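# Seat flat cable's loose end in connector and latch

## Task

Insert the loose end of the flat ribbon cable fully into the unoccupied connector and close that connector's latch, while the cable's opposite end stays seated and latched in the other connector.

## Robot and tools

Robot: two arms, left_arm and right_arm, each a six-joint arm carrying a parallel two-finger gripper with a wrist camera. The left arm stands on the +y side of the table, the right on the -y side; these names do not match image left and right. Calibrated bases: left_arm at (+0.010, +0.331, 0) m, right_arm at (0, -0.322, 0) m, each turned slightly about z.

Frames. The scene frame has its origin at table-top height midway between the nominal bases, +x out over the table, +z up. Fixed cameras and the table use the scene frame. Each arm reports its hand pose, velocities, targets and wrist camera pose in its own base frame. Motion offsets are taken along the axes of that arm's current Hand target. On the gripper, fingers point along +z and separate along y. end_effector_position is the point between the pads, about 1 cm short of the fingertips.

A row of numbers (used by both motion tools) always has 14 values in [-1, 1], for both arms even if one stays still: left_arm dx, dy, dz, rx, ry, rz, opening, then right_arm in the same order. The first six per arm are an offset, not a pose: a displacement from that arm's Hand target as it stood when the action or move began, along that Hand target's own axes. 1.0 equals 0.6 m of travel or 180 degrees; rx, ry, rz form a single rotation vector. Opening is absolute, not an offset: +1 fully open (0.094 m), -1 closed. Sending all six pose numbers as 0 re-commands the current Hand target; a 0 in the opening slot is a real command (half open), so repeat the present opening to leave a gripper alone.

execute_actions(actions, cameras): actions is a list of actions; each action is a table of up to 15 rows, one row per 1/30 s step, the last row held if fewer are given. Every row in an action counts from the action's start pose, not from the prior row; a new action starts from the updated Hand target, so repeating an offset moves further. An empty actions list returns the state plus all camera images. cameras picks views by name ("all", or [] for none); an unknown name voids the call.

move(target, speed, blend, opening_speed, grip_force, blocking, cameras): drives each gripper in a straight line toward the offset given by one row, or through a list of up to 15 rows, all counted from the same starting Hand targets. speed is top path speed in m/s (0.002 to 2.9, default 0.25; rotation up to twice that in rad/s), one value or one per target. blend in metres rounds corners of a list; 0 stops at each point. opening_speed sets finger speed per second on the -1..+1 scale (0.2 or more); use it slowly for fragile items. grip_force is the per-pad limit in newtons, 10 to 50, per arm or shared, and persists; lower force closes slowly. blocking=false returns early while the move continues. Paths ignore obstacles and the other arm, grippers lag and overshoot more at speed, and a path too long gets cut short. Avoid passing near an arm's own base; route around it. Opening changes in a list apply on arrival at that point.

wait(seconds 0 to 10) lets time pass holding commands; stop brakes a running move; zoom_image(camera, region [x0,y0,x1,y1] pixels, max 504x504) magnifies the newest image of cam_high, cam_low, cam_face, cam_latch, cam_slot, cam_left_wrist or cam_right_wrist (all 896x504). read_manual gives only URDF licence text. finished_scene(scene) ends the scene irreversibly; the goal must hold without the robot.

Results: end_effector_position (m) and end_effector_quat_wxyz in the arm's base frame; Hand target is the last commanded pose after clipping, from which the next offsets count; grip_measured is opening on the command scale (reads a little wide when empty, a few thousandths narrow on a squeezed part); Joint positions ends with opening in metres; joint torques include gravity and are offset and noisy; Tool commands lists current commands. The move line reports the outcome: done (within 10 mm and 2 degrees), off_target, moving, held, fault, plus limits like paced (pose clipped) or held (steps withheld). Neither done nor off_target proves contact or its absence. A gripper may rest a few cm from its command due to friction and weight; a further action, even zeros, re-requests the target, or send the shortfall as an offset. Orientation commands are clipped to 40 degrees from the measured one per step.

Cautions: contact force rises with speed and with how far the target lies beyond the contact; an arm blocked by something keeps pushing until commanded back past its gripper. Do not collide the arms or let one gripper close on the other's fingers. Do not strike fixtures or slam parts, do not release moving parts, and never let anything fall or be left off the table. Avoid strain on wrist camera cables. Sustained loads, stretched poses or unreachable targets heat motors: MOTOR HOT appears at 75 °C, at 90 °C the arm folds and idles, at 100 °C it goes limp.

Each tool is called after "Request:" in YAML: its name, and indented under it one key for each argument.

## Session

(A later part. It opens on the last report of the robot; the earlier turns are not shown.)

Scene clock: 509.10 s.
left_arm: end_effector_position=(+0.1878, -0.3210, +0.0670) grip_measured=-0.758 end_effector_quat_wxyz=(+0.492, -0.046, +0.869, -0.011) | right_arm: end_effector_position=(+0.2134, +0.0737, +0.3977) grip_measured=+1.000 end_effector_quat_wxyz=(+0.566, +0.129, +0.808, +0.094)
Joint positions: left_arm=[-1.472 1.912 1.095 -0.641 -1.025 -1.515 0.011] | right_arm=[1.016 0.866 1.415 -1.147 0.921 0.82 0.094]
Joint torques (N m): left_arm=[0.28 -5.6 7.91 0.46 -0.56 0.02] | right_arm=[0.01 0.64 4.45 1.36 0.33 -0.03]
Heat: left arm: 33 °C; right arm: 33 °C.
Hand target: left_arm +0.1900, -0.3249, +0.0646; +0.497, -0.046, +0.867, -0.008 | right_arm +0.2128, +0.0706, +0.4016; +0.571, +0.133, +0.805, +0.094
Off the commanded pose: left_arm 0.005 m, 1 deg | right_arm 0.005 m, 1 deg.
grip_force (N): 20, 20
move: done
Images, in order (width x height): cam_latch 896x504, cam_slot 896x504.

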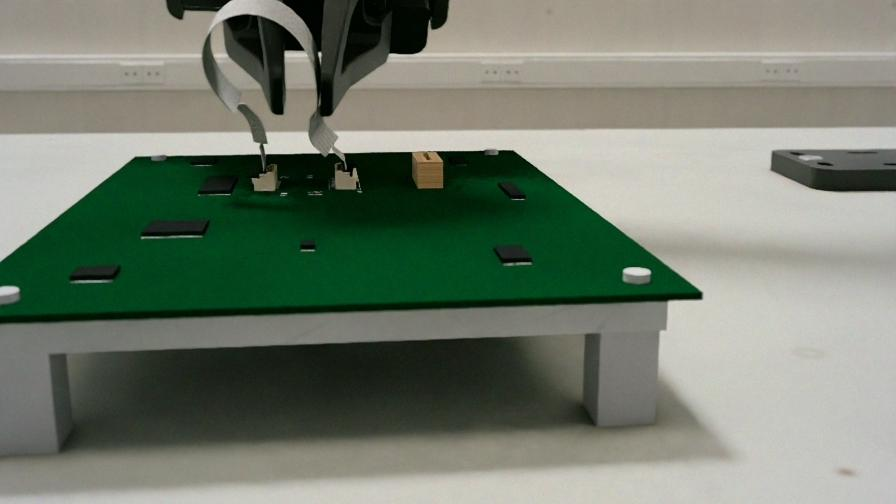

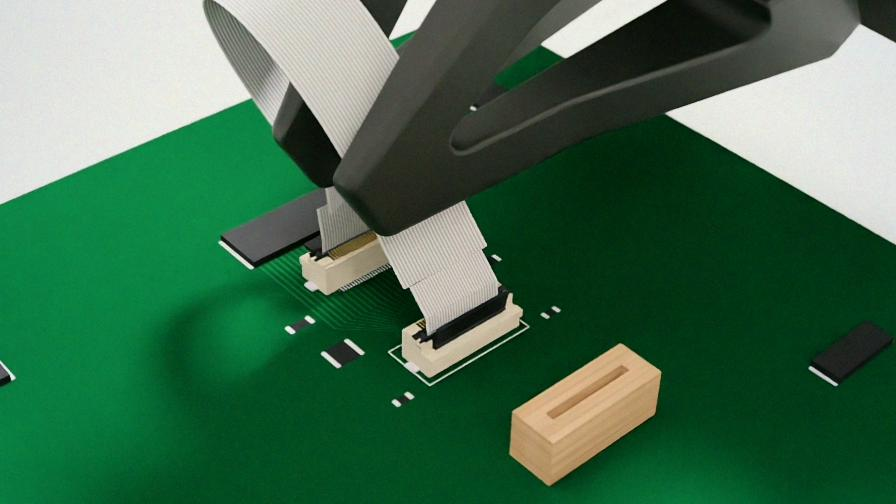

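Request:
move:
  target: [-0.0009,0.02,-0.0008,0,0,0,-0.76,0,0,0,0,0,0,1]
  speed: 0.03
  cameras: ["cam_latch","cam_slot"]

Request:
zoom_image:
  camera: "cam_latch"
  region: [290, 90, 410, 200]

Scene clock: 511.30 s.
left_arm: end_effector_position=(+0.1862, -0.3155, +0.0594) grip_measured=-0.758 end_effector_quat_wxyz=(+0.487, -0.043, +0.872, -0.006) | right_arm: end_effector_position=(+0.2134, +0.0737, +0.3977) grip_measured=+1.000 end_effector_quat_wxyz=(+0.566, +0.129, +0.808, +0.094)
Joint positions: left_arm=[-1.472 1.912 1.068 -0.625 -1.014 -1.515 0.011] | right_arm=[1.016 0.866 1.415 -1.147 0.921 0.82 0.094]
Joint torques (N m): left_arm=[0.4 -8.28 5.39 0.49 -0.61 0.03] | right_arm=[0.01 0.65 4.46 1.36 0.33 -0.04]
Heat: left arm: 33 °C; right arm: 33 °C.
Hand target: left_arm +0.1890, -0.3128, +0.0645; +0.497, -0.046, +0.867, -0.008 | right_arm +0.2128, +0.0706, +0.4016; +0.571, +0.133, +0.805, +0.094
Off the commanded pose: left_arm 0.006 m, 1 deg | right_arm 0.005 m, 1 deg.
grip_force (N): 20, 20
move: done
Images, in order (width x height): cam_latch 896x504, cam_slot 896x504.

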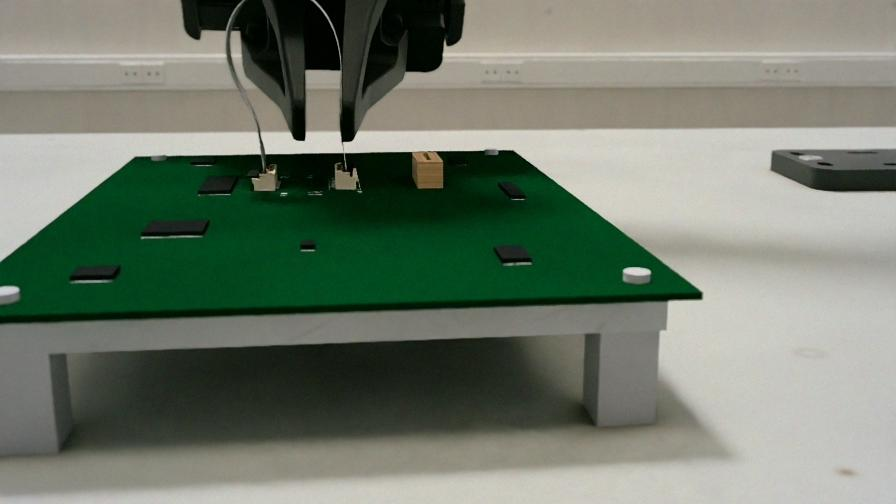

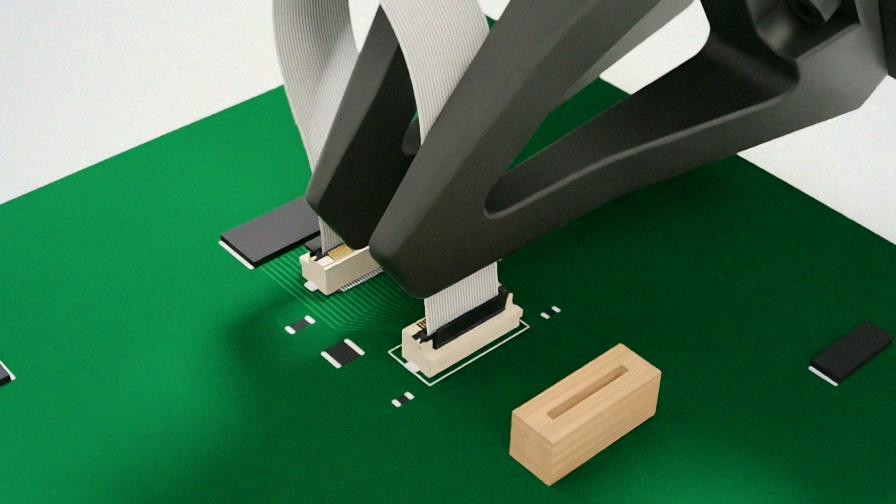

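Scaled by 4.200 from the camera's 896x504 image, which has a finer 1280x720 frame.

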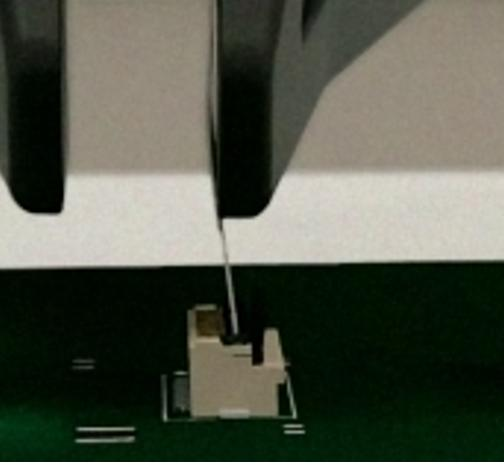

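Request:
move:
  target: [0.0215,0.0057,0.0125,-0.007,0,0.0119,-0.76,0,0,0,0,0,0,1]
  speed: 0.03
  cameras: ["cam_latch","cam_slot"]

Request:
zoom_image:
  camera: "cam_latch"
  region: [290, 90, 410, 200]

Request:
zoom_image:
  camera: "cam_slot"
  region: [395, 250, 535, 390]

Scene clock: 516.73 s.
left_arm: end_effector_position=(+0.1860, -0.3146, +0.0538) grip_measured=-0.758 end_effector_quat_wxyz=(+0.486, -0.039, +0.873, +0.001) | right_arm: end_effector_position=(+0.2134, +0.0737, +0.3977) grip_measured=+1.000 end_effector_quat_wxyz=(+0.566, +0.129, +0.808, +0.094)
Joint positions: left_arm=[-1.472 1.93 1.068 -0.625 -1.013 -1.515 0.011] | right_arm=[1.016 0.866 1.415 -1.147 0.921 0.82 0.094]
Joint torques (N m): left_arm=[0.28 -6.23 4.97 0.53 -0.65 0.01] | right_arm=[-0.01 0.66 4.45 1.36 0.34 -0.03]
Heat: left arm: 33 °C; right arm: 33 °C.
Hand target: left_arm +0.1888, -0.3103, +0.0493; +0.496, -0.036, +0.867, +0.011 | right_arm +0.2128, +0.0706, +0.4016; +0.571, +0.133, +0.805, +0.094
Off the commanded pose: left_arm 0.007 m, 2 deg | right_arm 0.005 m, 1 deg.
grip_force (N): 20, 20
move: done
Images, in order (width x height): cam_latch 896x504, cam_slot 896x504.

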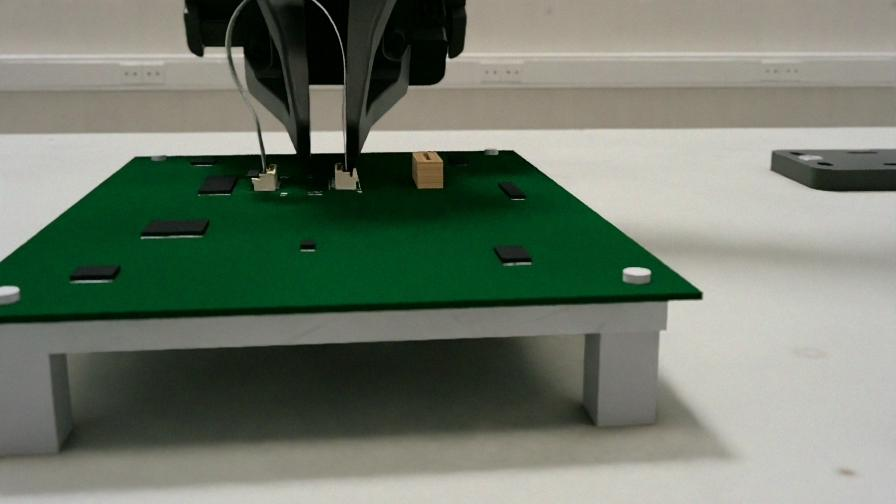

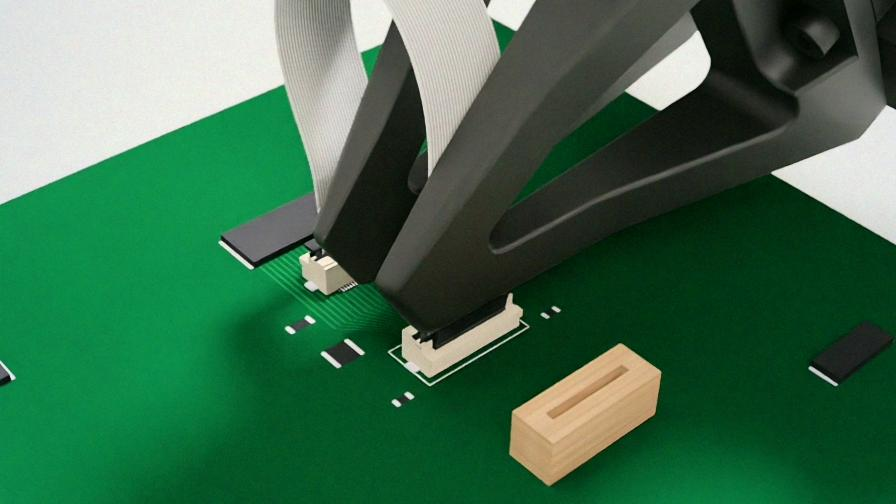

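Scaled by 4.200 from the camera's 896x504 image, which has a finer 1280x720 frame.

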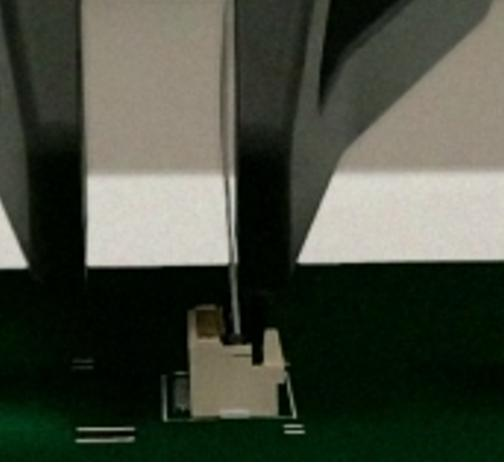

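Scaled by 3.600 from the camera's 896x504 image, which has a finer 1280x720 frame.

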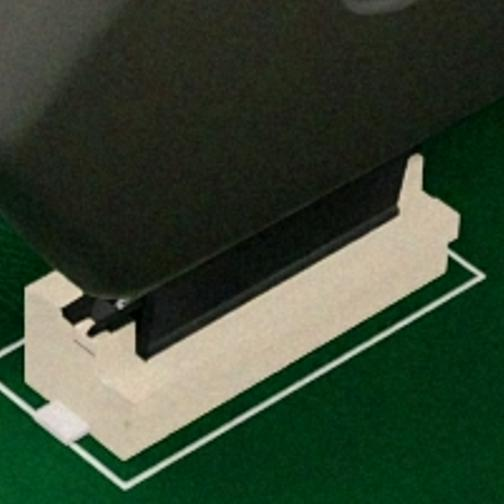

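Request:
move:
  target: [0.0043,0.0009,0.0025,-0.0014,0,0.0024,-0.76,0,0,0,0,0,0,1]
  speed: 0.02
  cameras: ["cam_latch","cam_slot"]

Request:
zoom_image:
  camera: "cam_latch"
  region: [325, 130, 385, 190]

Request:
zoom_image:
  camera: "cam_slot"
  region: [395, 250, 535, 390]

Scene clock: 519.77 s.
left_arm: end_effector_position=(+0.1861, -0.3142, +0.0520) grip_measured=-0.758 end_effector_quat_wxyz=(+0.487, -0.038, +0.873, +0.004) | right_arm: end_effector_position=(+0.2134, +0.0737, +0.3977) grip_measured=+1.000 end_effector_quat_wxyz=(+0.566, +0.129, +0.808, +0.094)
Joint positions: left_arm=[-1.472 1.936 1.068 -0.625 -1.015 -1.515 0.011] | right_arm=[1.016 0.866 1.415 -1.147 0.921 0.82 0.094]
Joint torques (N m): left_arm=[0.35 -5.97 5 0.51 -0.64 0] | right_arm=[-0.01 0.65 4.45 1.36 0.33 -0.04]
Heat: left arm: 33 °C; right arm: 33 °C.
Hand target: left_arm +0.1887, -0.3098, +0.0464; +0.496, -0.033, +0.867, +0.014 | right_arm +0.2128, +0.0706, +0.4016; +0.571, +0.133, +0.805, +0.094
Off the commanded pose: left_arm 0.008 m, 2 deg | right_arm 0.005 m, 1 deg.
grip_force (N): 20, 20
move: done
Images, in order (width x height): cam_latch 896x504, cam_slot 896x504.

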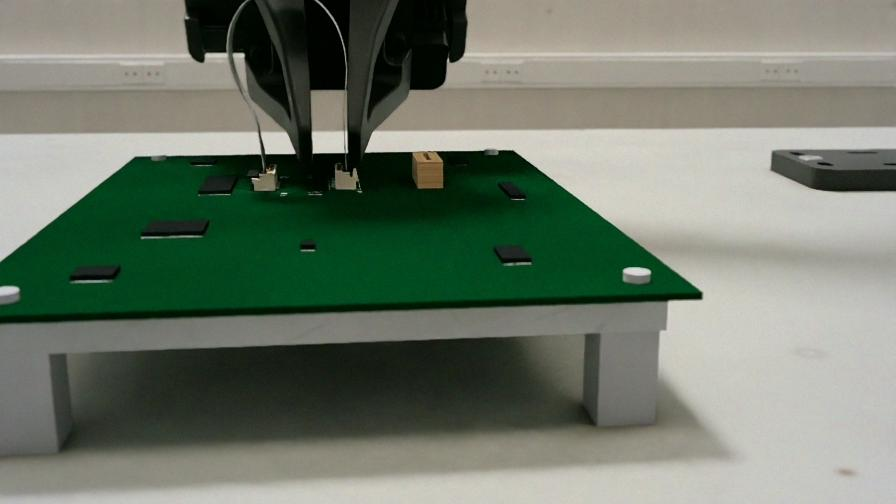

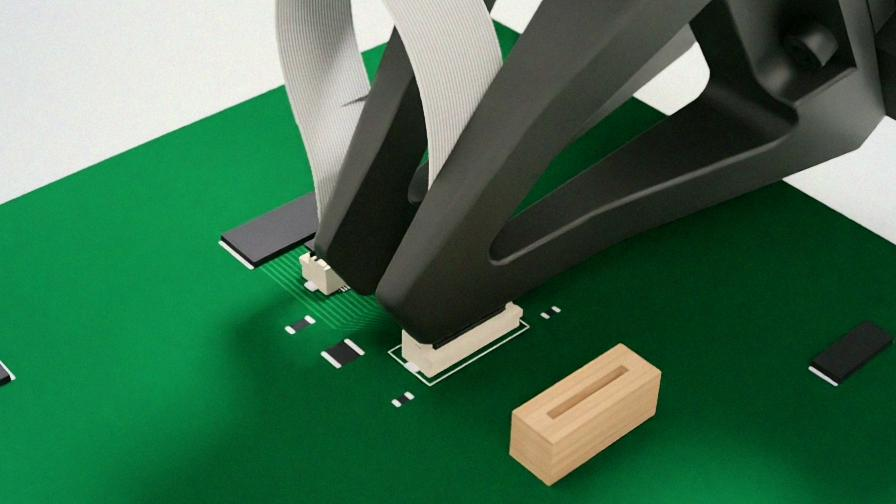

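Scaled by 8.400 from the camera's 896x504 image, which has a finer 1280x720 frame.

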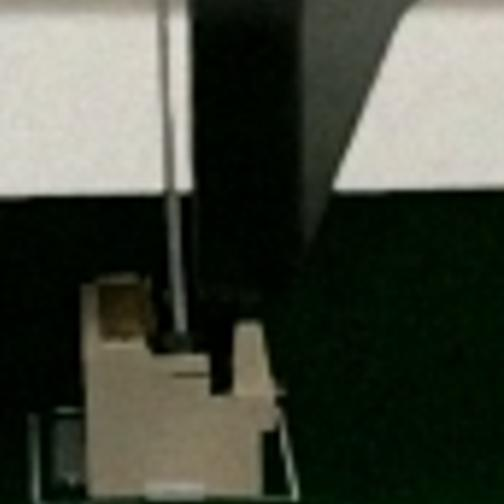

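Scaled by 3.600 from the camera's 896x504 image, which has a finer 1280x720 frame.

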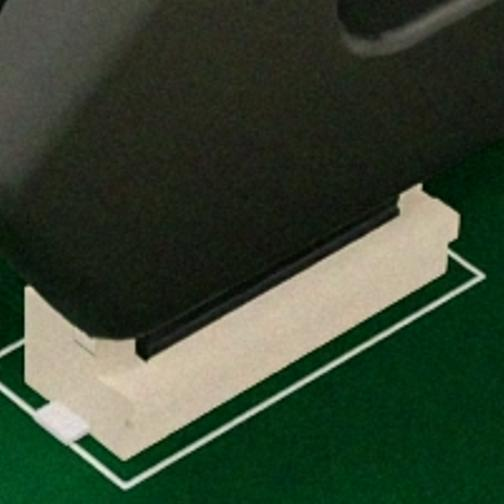

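Request:
move:
  target: [0.0029,0.0005,0.0017,-0.0009,0,0.0016,-0.76,0,0,0,0,0,0,1]
  speed: 0.02
  cameras: ["cam_latch","cam_slot"]

Request:
zoom_image:
  camera: "cam_latch"
  region: [325, 130, 385, 190]

Request:
zoom_image:
  camera: "cam_slot"
  region: [395, 250, 535, 390]

Scene clock: 522.30 s.
left_arm: end_effector_position=(+0.1864, -0.3138, +0.0504) grip_measured=-0.758 end_effector_quat_wxyz=(+0.488, -0.036, +0.872, +0.006) | right_arm: end_effector_position=(+0.2134, +0.0737, +0.3977) grip_measured=+1.000 end_effector_quat_wxyz=(+0.566, +0.129, +0.808, +0.094)
Joint positions: left_arm=[-1.472 1.943 1.068 -0.623 -1.018 -1.515 0.011] | right_arm=[1.016 0.866 1.415 -1.147 0.921 0.82 0.094]
Joint torques (N m): left_arm=[0.4 -6.06 4.79 0.52 -0.57 -0.01] | right_arm=[-0.01 0.65 4.45 1.36 0.34 -0.04]
Heat: left arm: 33 °C; right arm: 33 °C.
Hand target: left_arm +0.1887, -0.3095, +0.0443; +0.496, -0.032, +0.868, +0.017 | right_arm +0.2128, +0.0706, +0.4016; +0.571, +0.133, +0.805, +0.094
Off the commanded pose: left_arm 0.008 m, 2 deg | right_arm 0.005 m, 1 deg.
grip_force (N): 20, 20
move: done
Images, in order (width x height): cam_latch 896x504, cam_slot 896x504.

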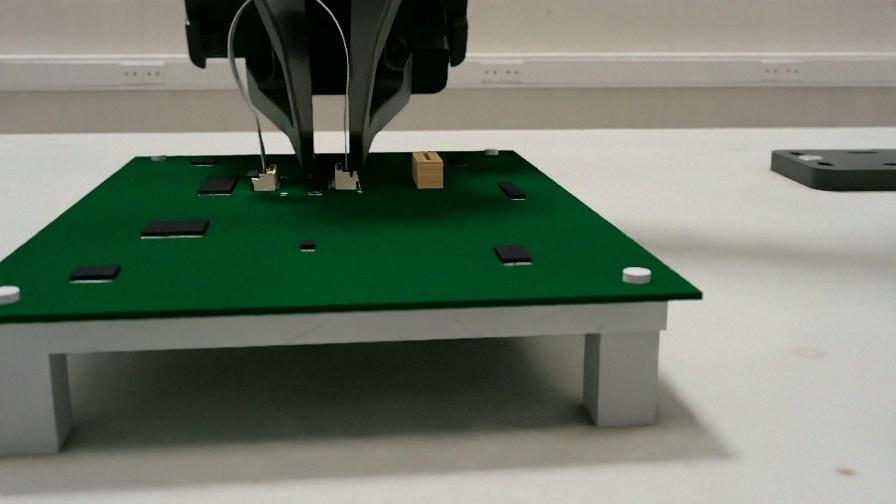

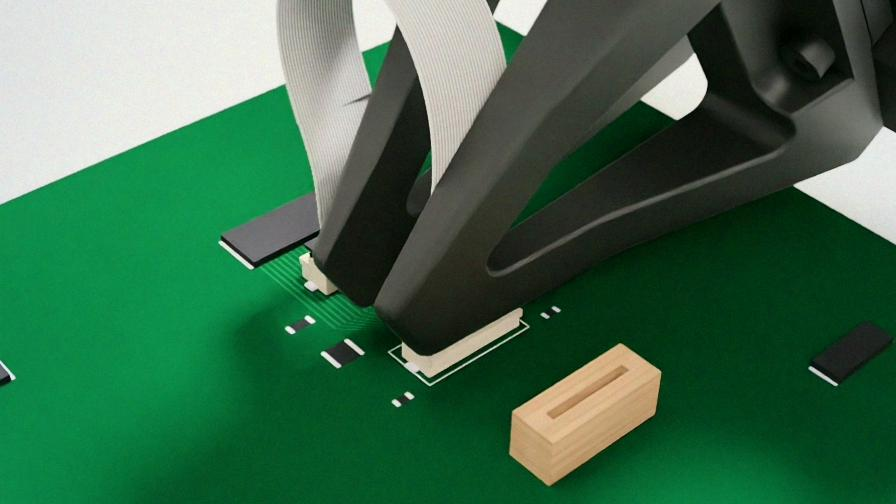

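Scaled by 8.400 from the camera's 896x504 image, which has a finer 1280x720 frame.

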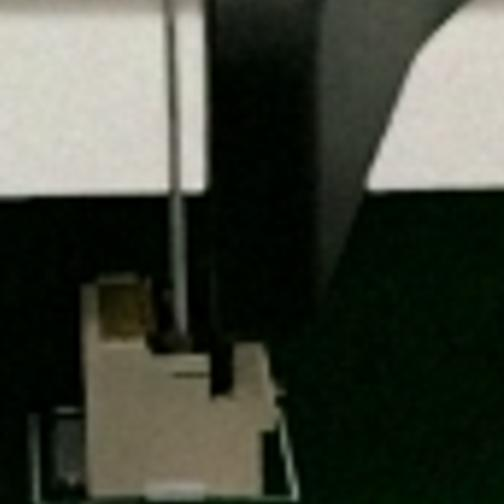

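Scaled by 3.600 from the camera's 896x504 image, which has a finer 1280x720 frame.

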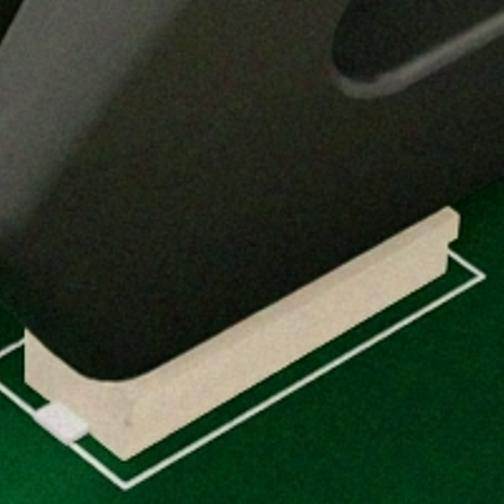

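Request:
move:
  target: [0.0027,0.0047,0.0014,-0.0016,0.0001,0.0027,-0.76,0,0,0,0,0,0,1]
  speed: 0.02
  cameras: ["cam_latch","cam_slot"]

Request:
zoom_image:
  camera: "cam_latch"
  region: [325, 130, 385, 190]

Request:
zoom_image:
  camera: "cam_slot"
  region: [395, 250, 535, 390]

Scene clock: 524.90 s.
left_arm: end_effector_position=(+0.1866, -0.3121, +0.0496) grip_measured=-0.758 end_effector_quat_wxyz=(+0.489, -0.035, +0.871, +0.009) | right_arm: end_effector_position=(+0.2134, +0.0737, +0.3977) grip_measured=+1.000 end_effector_quat_wxyz=(+0.566, +0.129, +0.808, +0.094)
Joint positions: left_arm=[-1.472 1.943 1.062 -0.623 -1.021 -1.515 0.011] | right_arm=[1.016 0.866 1.415 -1.147 0.921 0.82 0.094]
Joint torques (N m): left_arm=[0.21 -6.05 4.63 0.46 -0.61 0.05] | right_arm=[0.02 0.65 4.45 1.36 0.33 -0.04]
Heat: left arm: 33 °C; right arm: 33 °C.
Hand target: left_arm +0.1884, -0.3067, +0.0425; +0.496, -0.029, +0.868, +0.021 | right_arm +0.2128, +0.0706, +0.4016; +0.571, +0.133, +0.805, +0.094
Off the commanded pose: left_arm 0.009 m, 2 deg | right_arm 0.005 m, 1 deg.
grip_force (N): 20, 20
move: done
Images, in order (width x height): cam_latch 896x504, cam_slot 896x504.

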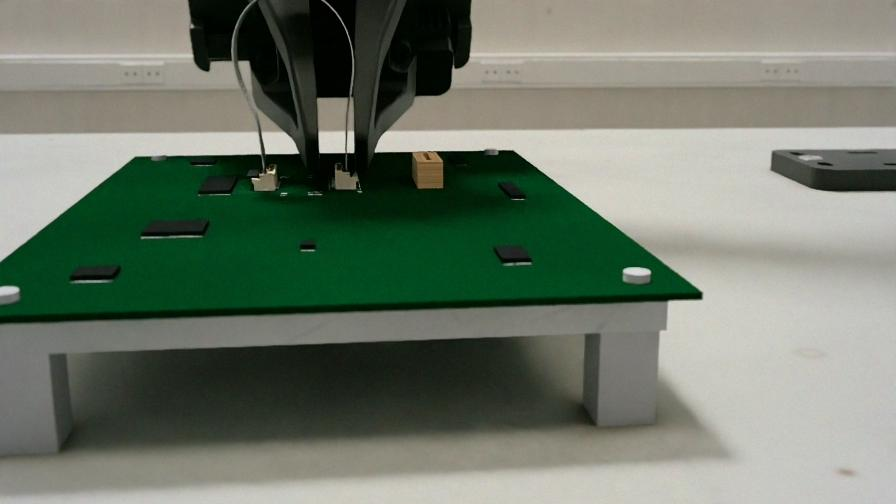

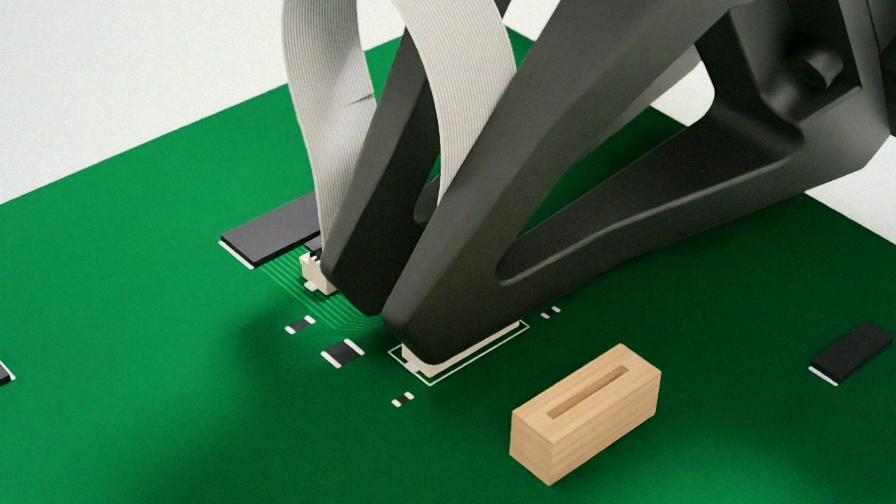

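Scaled by 8.400 from the camera's 896x504 image, which has a finer 1280x720 frame.

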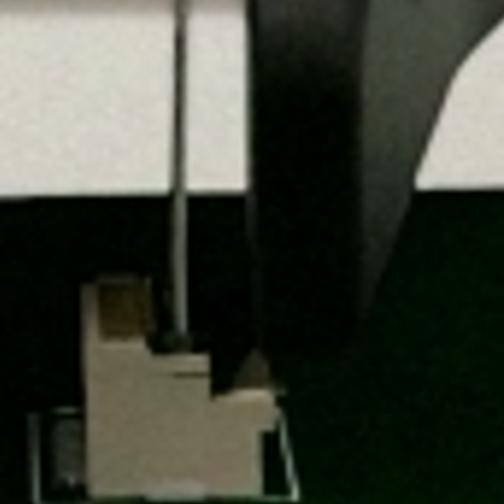

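Scaled by 3.600 from the camera's 896x504 image, which has a finer 1280x720 frame.

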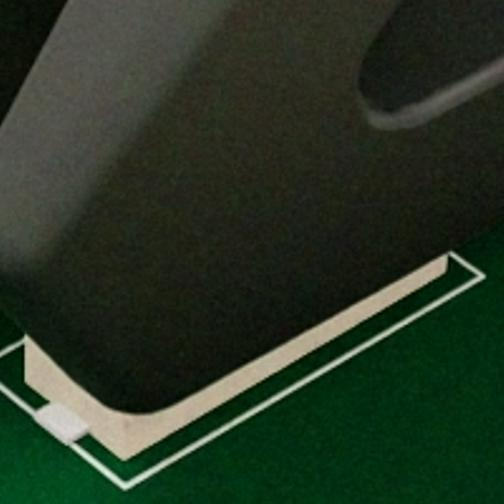

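Request:
move:
  target: [0.0041,0.0051,0.0022,-0.0021,0.0001,0.0035,-0.76,0,0,0,0,0,0,1]
  speed: 0.02
  cameras: ["cam_latch","cam_slot"]

Request:
zoom_image:
  camera: "cam_latch"
  region: [325, 130, 385, 190]

Request:
zoom_image:
  camera: "cam_slot"
  region: [395, 250, 535, 390]

Scene clock: 527.00 s.
left_arm: end_effector_position=(+0.1869, -0.3113, +0.0492) grip_measured=-0.758 end_effector_quat_wxyz=(+0.491, -0.035, +0.870, +0.009) | right_arm: end_effector_position=(+0.2134, +0.0737, +0.3977) grip_measured=+1.000 end_effector_quat_wxyz=(+0.566, +0.129, +0.808, +0.094)
Joint positions: left_arm=[-1.472 1.943 1.057 -0.617 -1.025 -1.515 0.011] | right_arm=[1.016 0.866 1.415 -1.147 0.921 0.82 0.094]
Joint torques (N m): left_arm=[0.32 -5.64 4.36 0.41 -0.58 0.01] | right_arm=[0.01 0.66 4.45 1.37 0.33 -0.04]
Heat: left arm: 32 °C; right arm: 33 °C.
Hand target: left_arm +0.1881, -0.3037, +0.0398; +0.495, -0.026, +0.868, +0.027 | right_arm +0.2128, +0.0706, +0.4016; +0.571, +0.133, +0.805, +0.094
Off the commanded pose: left_arm 0.012 m, 2 deg | right_arm 0.005 m, 1 deg.
grip_force (N): 20, 20
move: off_target (left_arm)
Images, in order (width x height): cam_latch 896x504, cam_slot 896x504.

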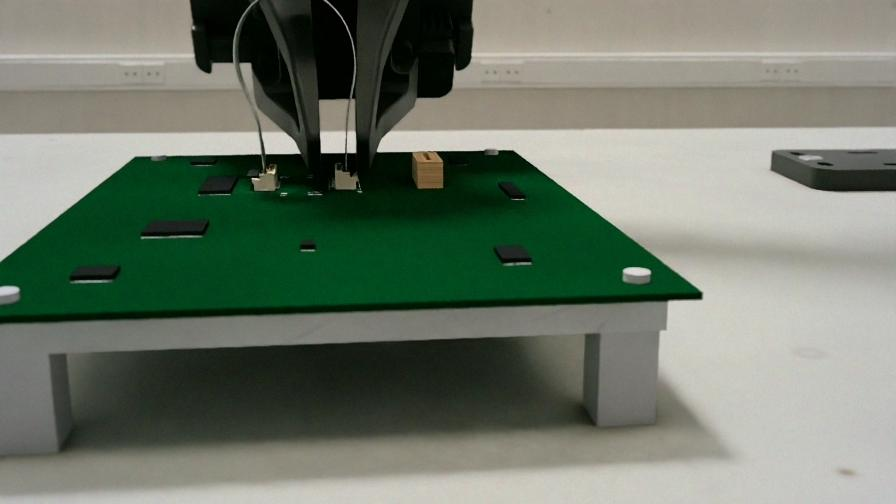

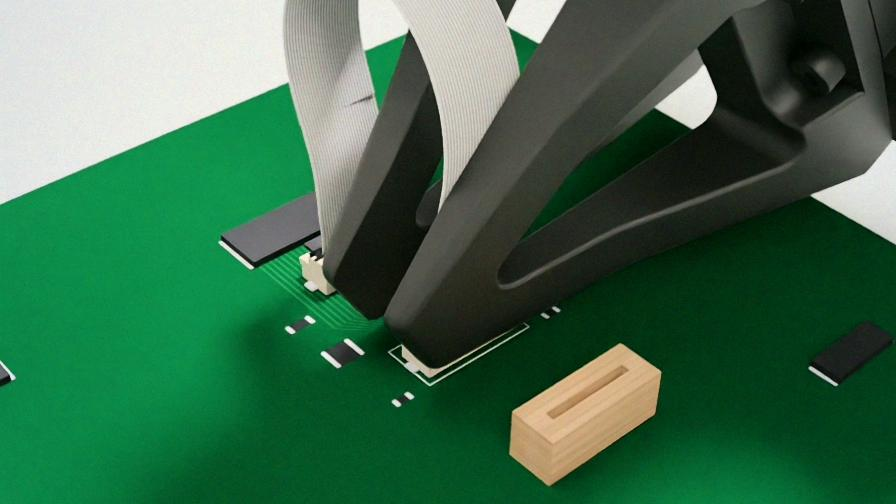

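Scaled by 8.400 from the camera's 896x504 image, which has a finer 1280x720 frame.

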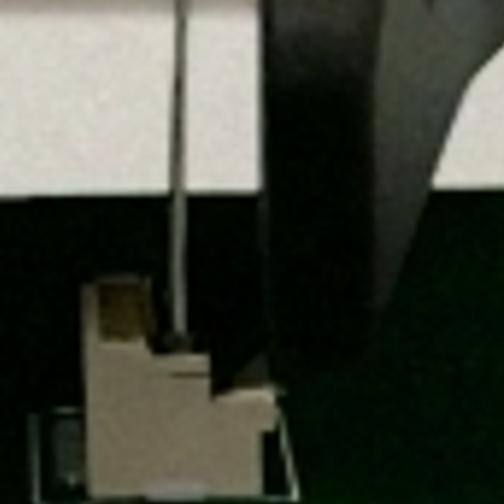

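Scaled by 3.600 from the camera's 896x504 image, which has a finer 1280x720 frame.

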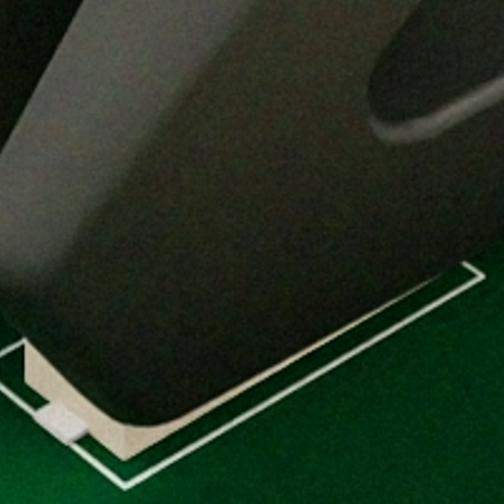

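Request:
move:
  target: [0.0043,0.0005,0.0025,-0.0014,0,-0.002,-0.76,0,0,0,0,0,0,1]
  speed: 0.02
  cameras: ["cam_latch","cam_slot"]

Request:
zoom_image:
  camera: "cam_latch"
  region: [325, 130, 385, 190]

Request:
zoom_image:
  camera: "cam_slot"
  region: [395, 250, 535, 390]

Scene clock: 529.60 s.
left_arm: end_effector_position=(+0.1873, -0.3105, +0.0468) grip_measured=-0.758 end_effector_quat_wxyz=(+0.493, -0.033, +0.869, +0.013) | right_arm: end_effector_position=(+0.2134, +0.0737, +0.3977) grip_measured=+1.000 end_effector_quat_wxyz=(+0.566, +0.129, +0.808, +0.094)
Joint positions: left_arm=[-1.472 1.954 1.057 -0.617 -1.031 -1.515 0.011] | right_arm=[1.016 0.866 1.415 -1.147 0.921 0.82 0.094]
Joint torques (N m): left_arm=[0.34 -5.82 4.44 0.41 -0.53 -0.14] | right_arm=[-0.01 0.65 4.48 1.36 0.33 -0.03]
Heat: left arm: 32 °C; right arm: 33 °C.
Hand target: left_arm +0.1880, -0.3034, +0.0369; +0.496, -0.030, +0.868, +0.027 | right_arm +0.2128, +0.0706, +0.4016; +0.571, +0.133, +0.805, +0.094
Off the commanded pose: left_arm 0.012 m, 2 deg | right_arm 0.005 m, 1 deg.
grip_force (N): 20, 20
move: off_target (left_arm)
Images, in order (width x height): cam_latch 896x504, cam_slot 896x504.

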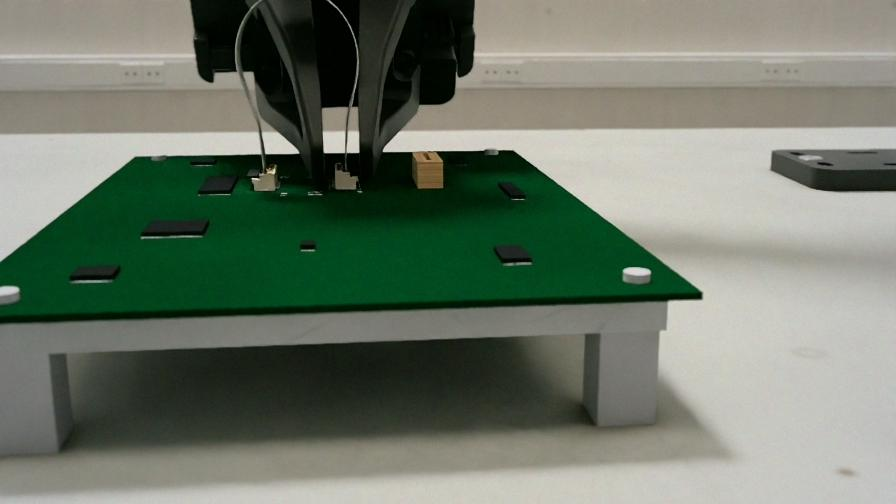

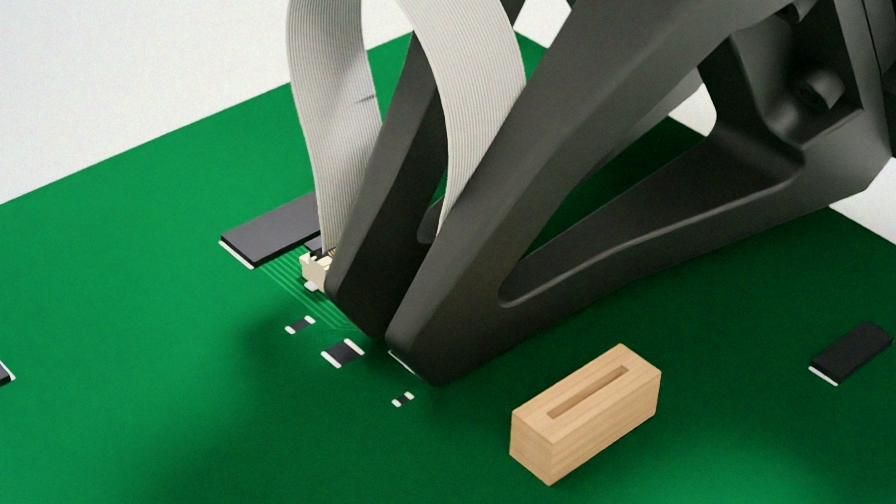

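Scaled by 8.400 from the camera's 896x504 image, which has a finer 1280x720 frame.

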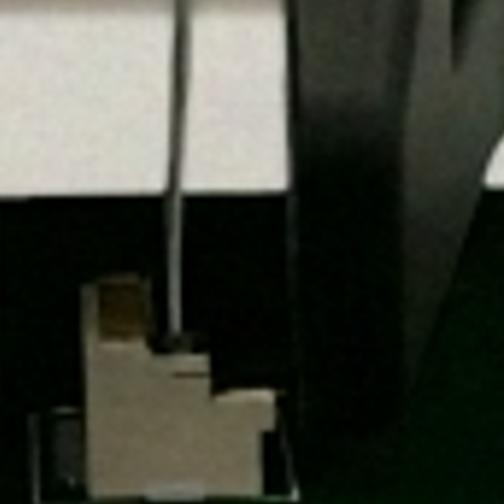

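Scaled by 3.600 from the camera's 896x504 image, which has a finer 1280x720 frame.

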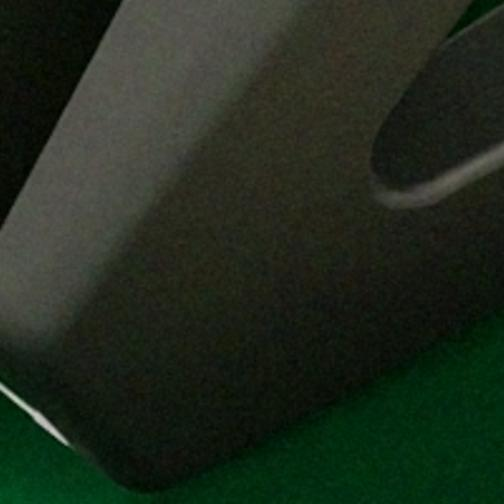

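Request:
move:
  target: [-0.0343,-0.0091,-0.0199,0.0113,0,-0.019,-0.76,0,0,0,0,0,0,1]
  speed: 0.04
  cameras: ["cam_latch","cam_slot","cam_face"]

Request:
zoom_image:
  camera: "cam_latch"
  region: [325, 130, 385, 190]

Request:
zoom_image:
  camera: "cam_slot"
  region: [395, 250, 535, 390]

Scene clock: 532.63 s.
left_arm: end_effector_position=(+0.1860, -0.3114, +0.0475) grip_measured=-0.758 end_effector_quat_wxyz=(+0.487, -0.035, +0.873, +0.009) | right_arm: end_effector_position=(+0.2134, +0.0737, +0.3977) grip_measured=+1.000 end_effector_quat_wxyz=(+0.566, +0.129, +0.808, +0.094)
Joint positions: left_arm=[-1.472 1.944 1.057 -0.617 -1.016 -1.515 0.011] | right_arm=[1.016 0.866 1.415 -1.147 0.921 0.82 0.094]
Joint torques (N m): left_arm=[0.31 -10.07 5.2 0.32 -0.62 -0.15] | right_arm=[-0.01 0.64 4.45 1.35 0.33 -0.03]
Heat: left arm: 32 °C; right arm: 33 °C.
Hand target: left_arm +0.1886, -0.3092, +0.0606; +0.497, -0.047, +0.867, -0.003 | right_arm +0.2128, +0.0706, +0.4016; +0.571, +0.133, +0.805, +0.094
Off the commanded pose: left_arm 0.014 m, 2 deg | right_arm 0.005 m, 1 deg.
grip_force (N): 20, 20
move: off_target (left_arm)
Images, in order (width x height): cam_face 896x504, cam_latch 896x504, cam_slot 896x504.

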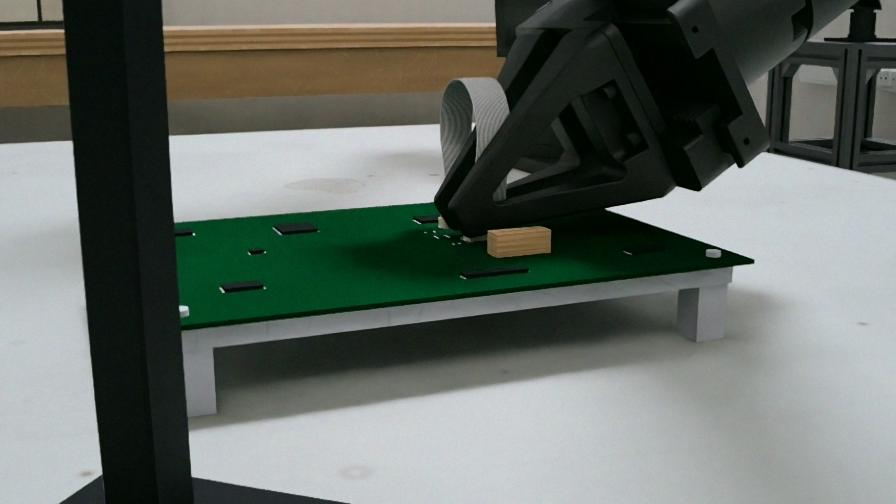

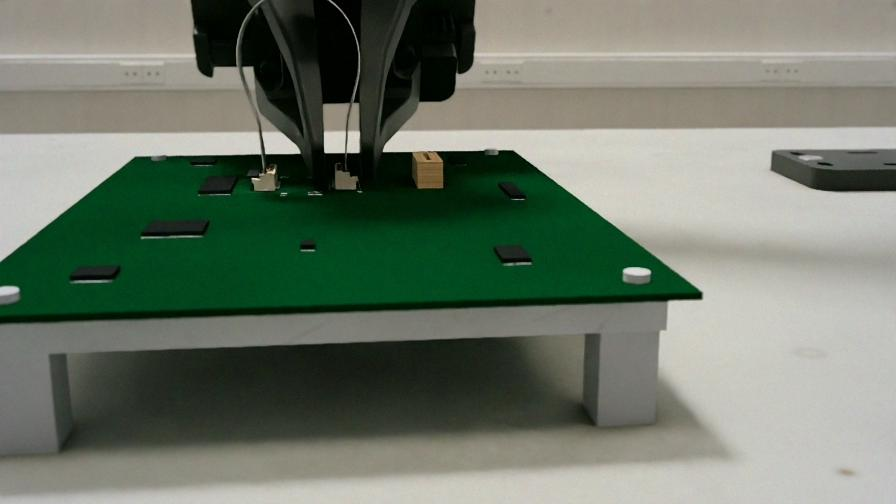

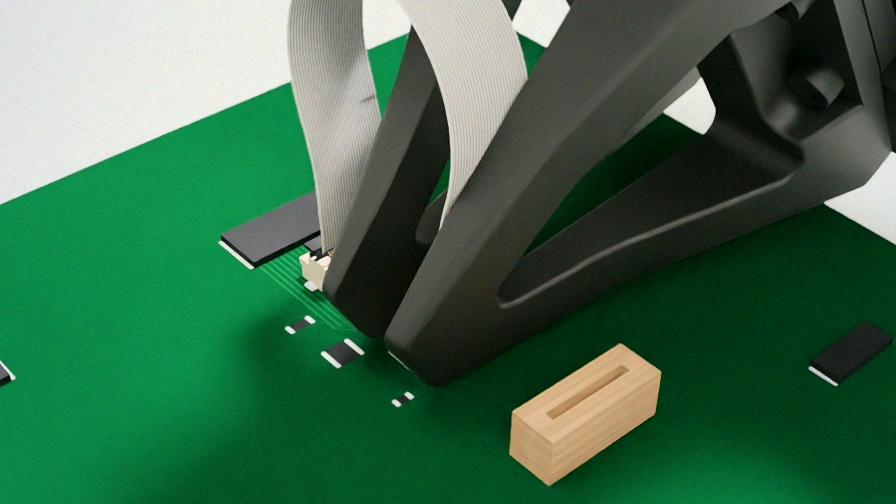

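Scaled by 8.400 from the camera's 896x504 image, which has a finer 1280x720 frame.

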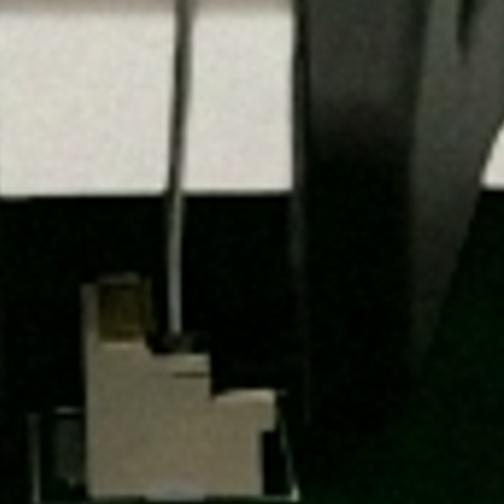

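Scaled by 3.600 from the camera's 896x504 image, which has a finer 1280x720 frame.

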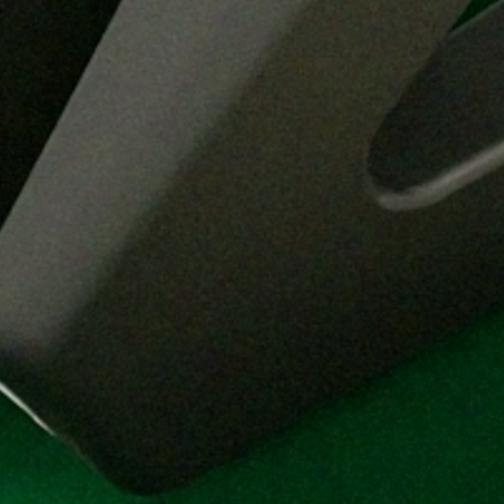

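Request:
move:
  target: [-0.0172,-0.0046,-0.01,0.0056,0,-0.0095,-0.76,0,0,0,0,0,0,1]
  speed: 0.04
  cameras: ["cam_latch","cam_slot","cam_face"]

Request:
zoom_image:
  camera: "cam_latch"
  region: [325, 130, 385, 190]

Request:
zoom_image:
  camera: "cam_slot"
  region: [395, 250, 535, 390]

Scene clock: 535.40 s.
left_arm: end_effector_position=(+0.1858, -0.3140, +0.0584) grip_measured=-0.758 end_effector_quat_wxyz=(+0.486, -0.044, +0.873, -0.008) | right_arm: end_effector_position=(+0.2134, +0.0737, +0.3977) grip_measured=+1.000 end_effector_quat_wxyz=(+0.566, +0.129, +0.808, +0.094)
Joint positions: left_arm=[-1.472 1.906 1.057 -0.617 -1.011 -1.515 0.011] | right_arm=[1.016 0.866 1.415 -1.147 0.921 0.82 0.094]
Joint torques (N m): left_arm=[0.39 -10.24 5.71 0.36 -0.67 -0.11] | right_arm=[0.01 0.64 4.45 1.36 0.33 -0.04]
Heat: left arm: 33 °C; right arm: 33 °C.
Hand target: left_arm +0.1889, -0.3113, +0.0726; +0.497, -0.056, +0.866, -0.018 | right_arm +0.2128, +0.0706, +0.4016; +0.571, +0.133, +0.805, +0.094
Off the commanded pose: left_arm 0.015 m, 2 deg | right_arm 0.005 m, 1 deg.
grip_force (N): 20, 20
move: off_target (left_arm)
Images, in order (width x height): cam_face 896x504, cam_latch 896x504, cam_slot 896x504.

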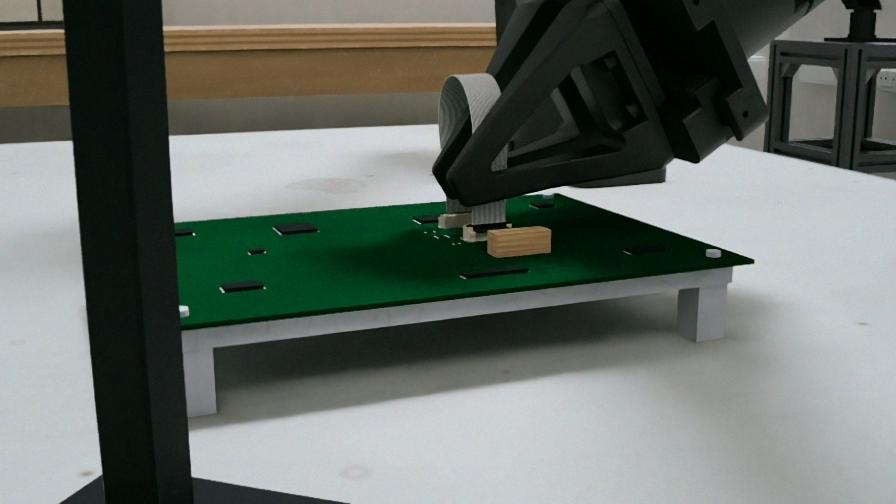

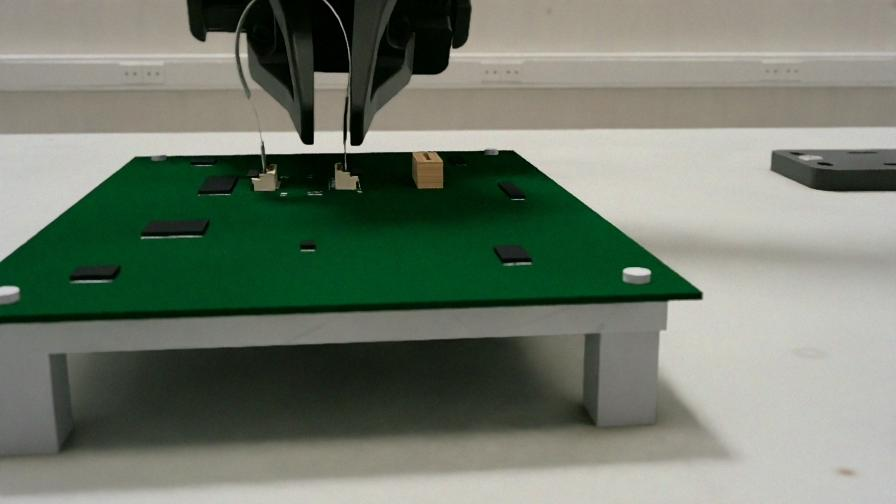

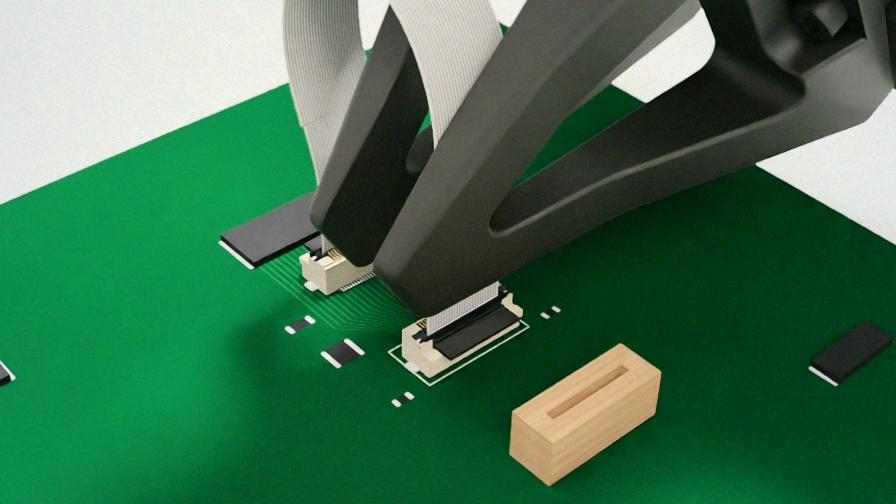

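Scaled by 8.400 from the camera's 896x504 image, which has a finer 1280x720 frame.

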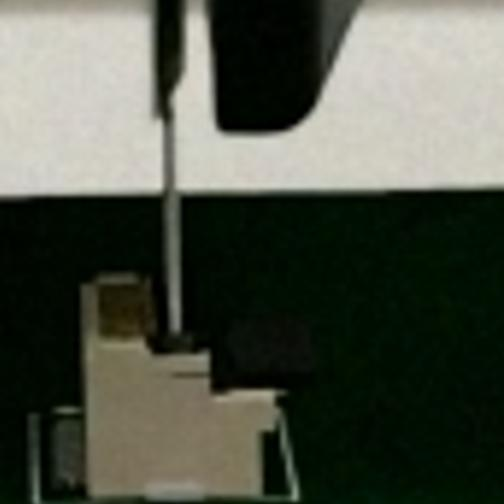

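Scaled by 3.600 from the camera's 896x504 image, which has a finer 1280x720 frame.

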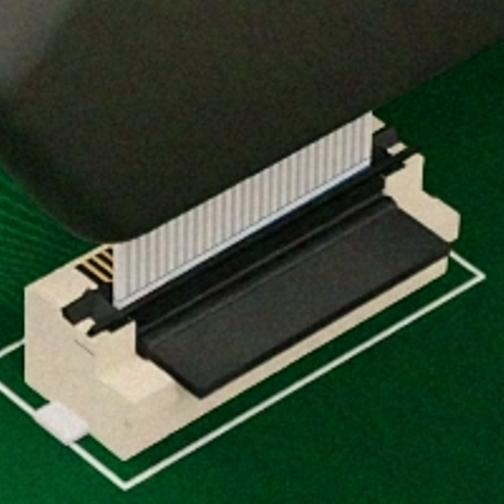

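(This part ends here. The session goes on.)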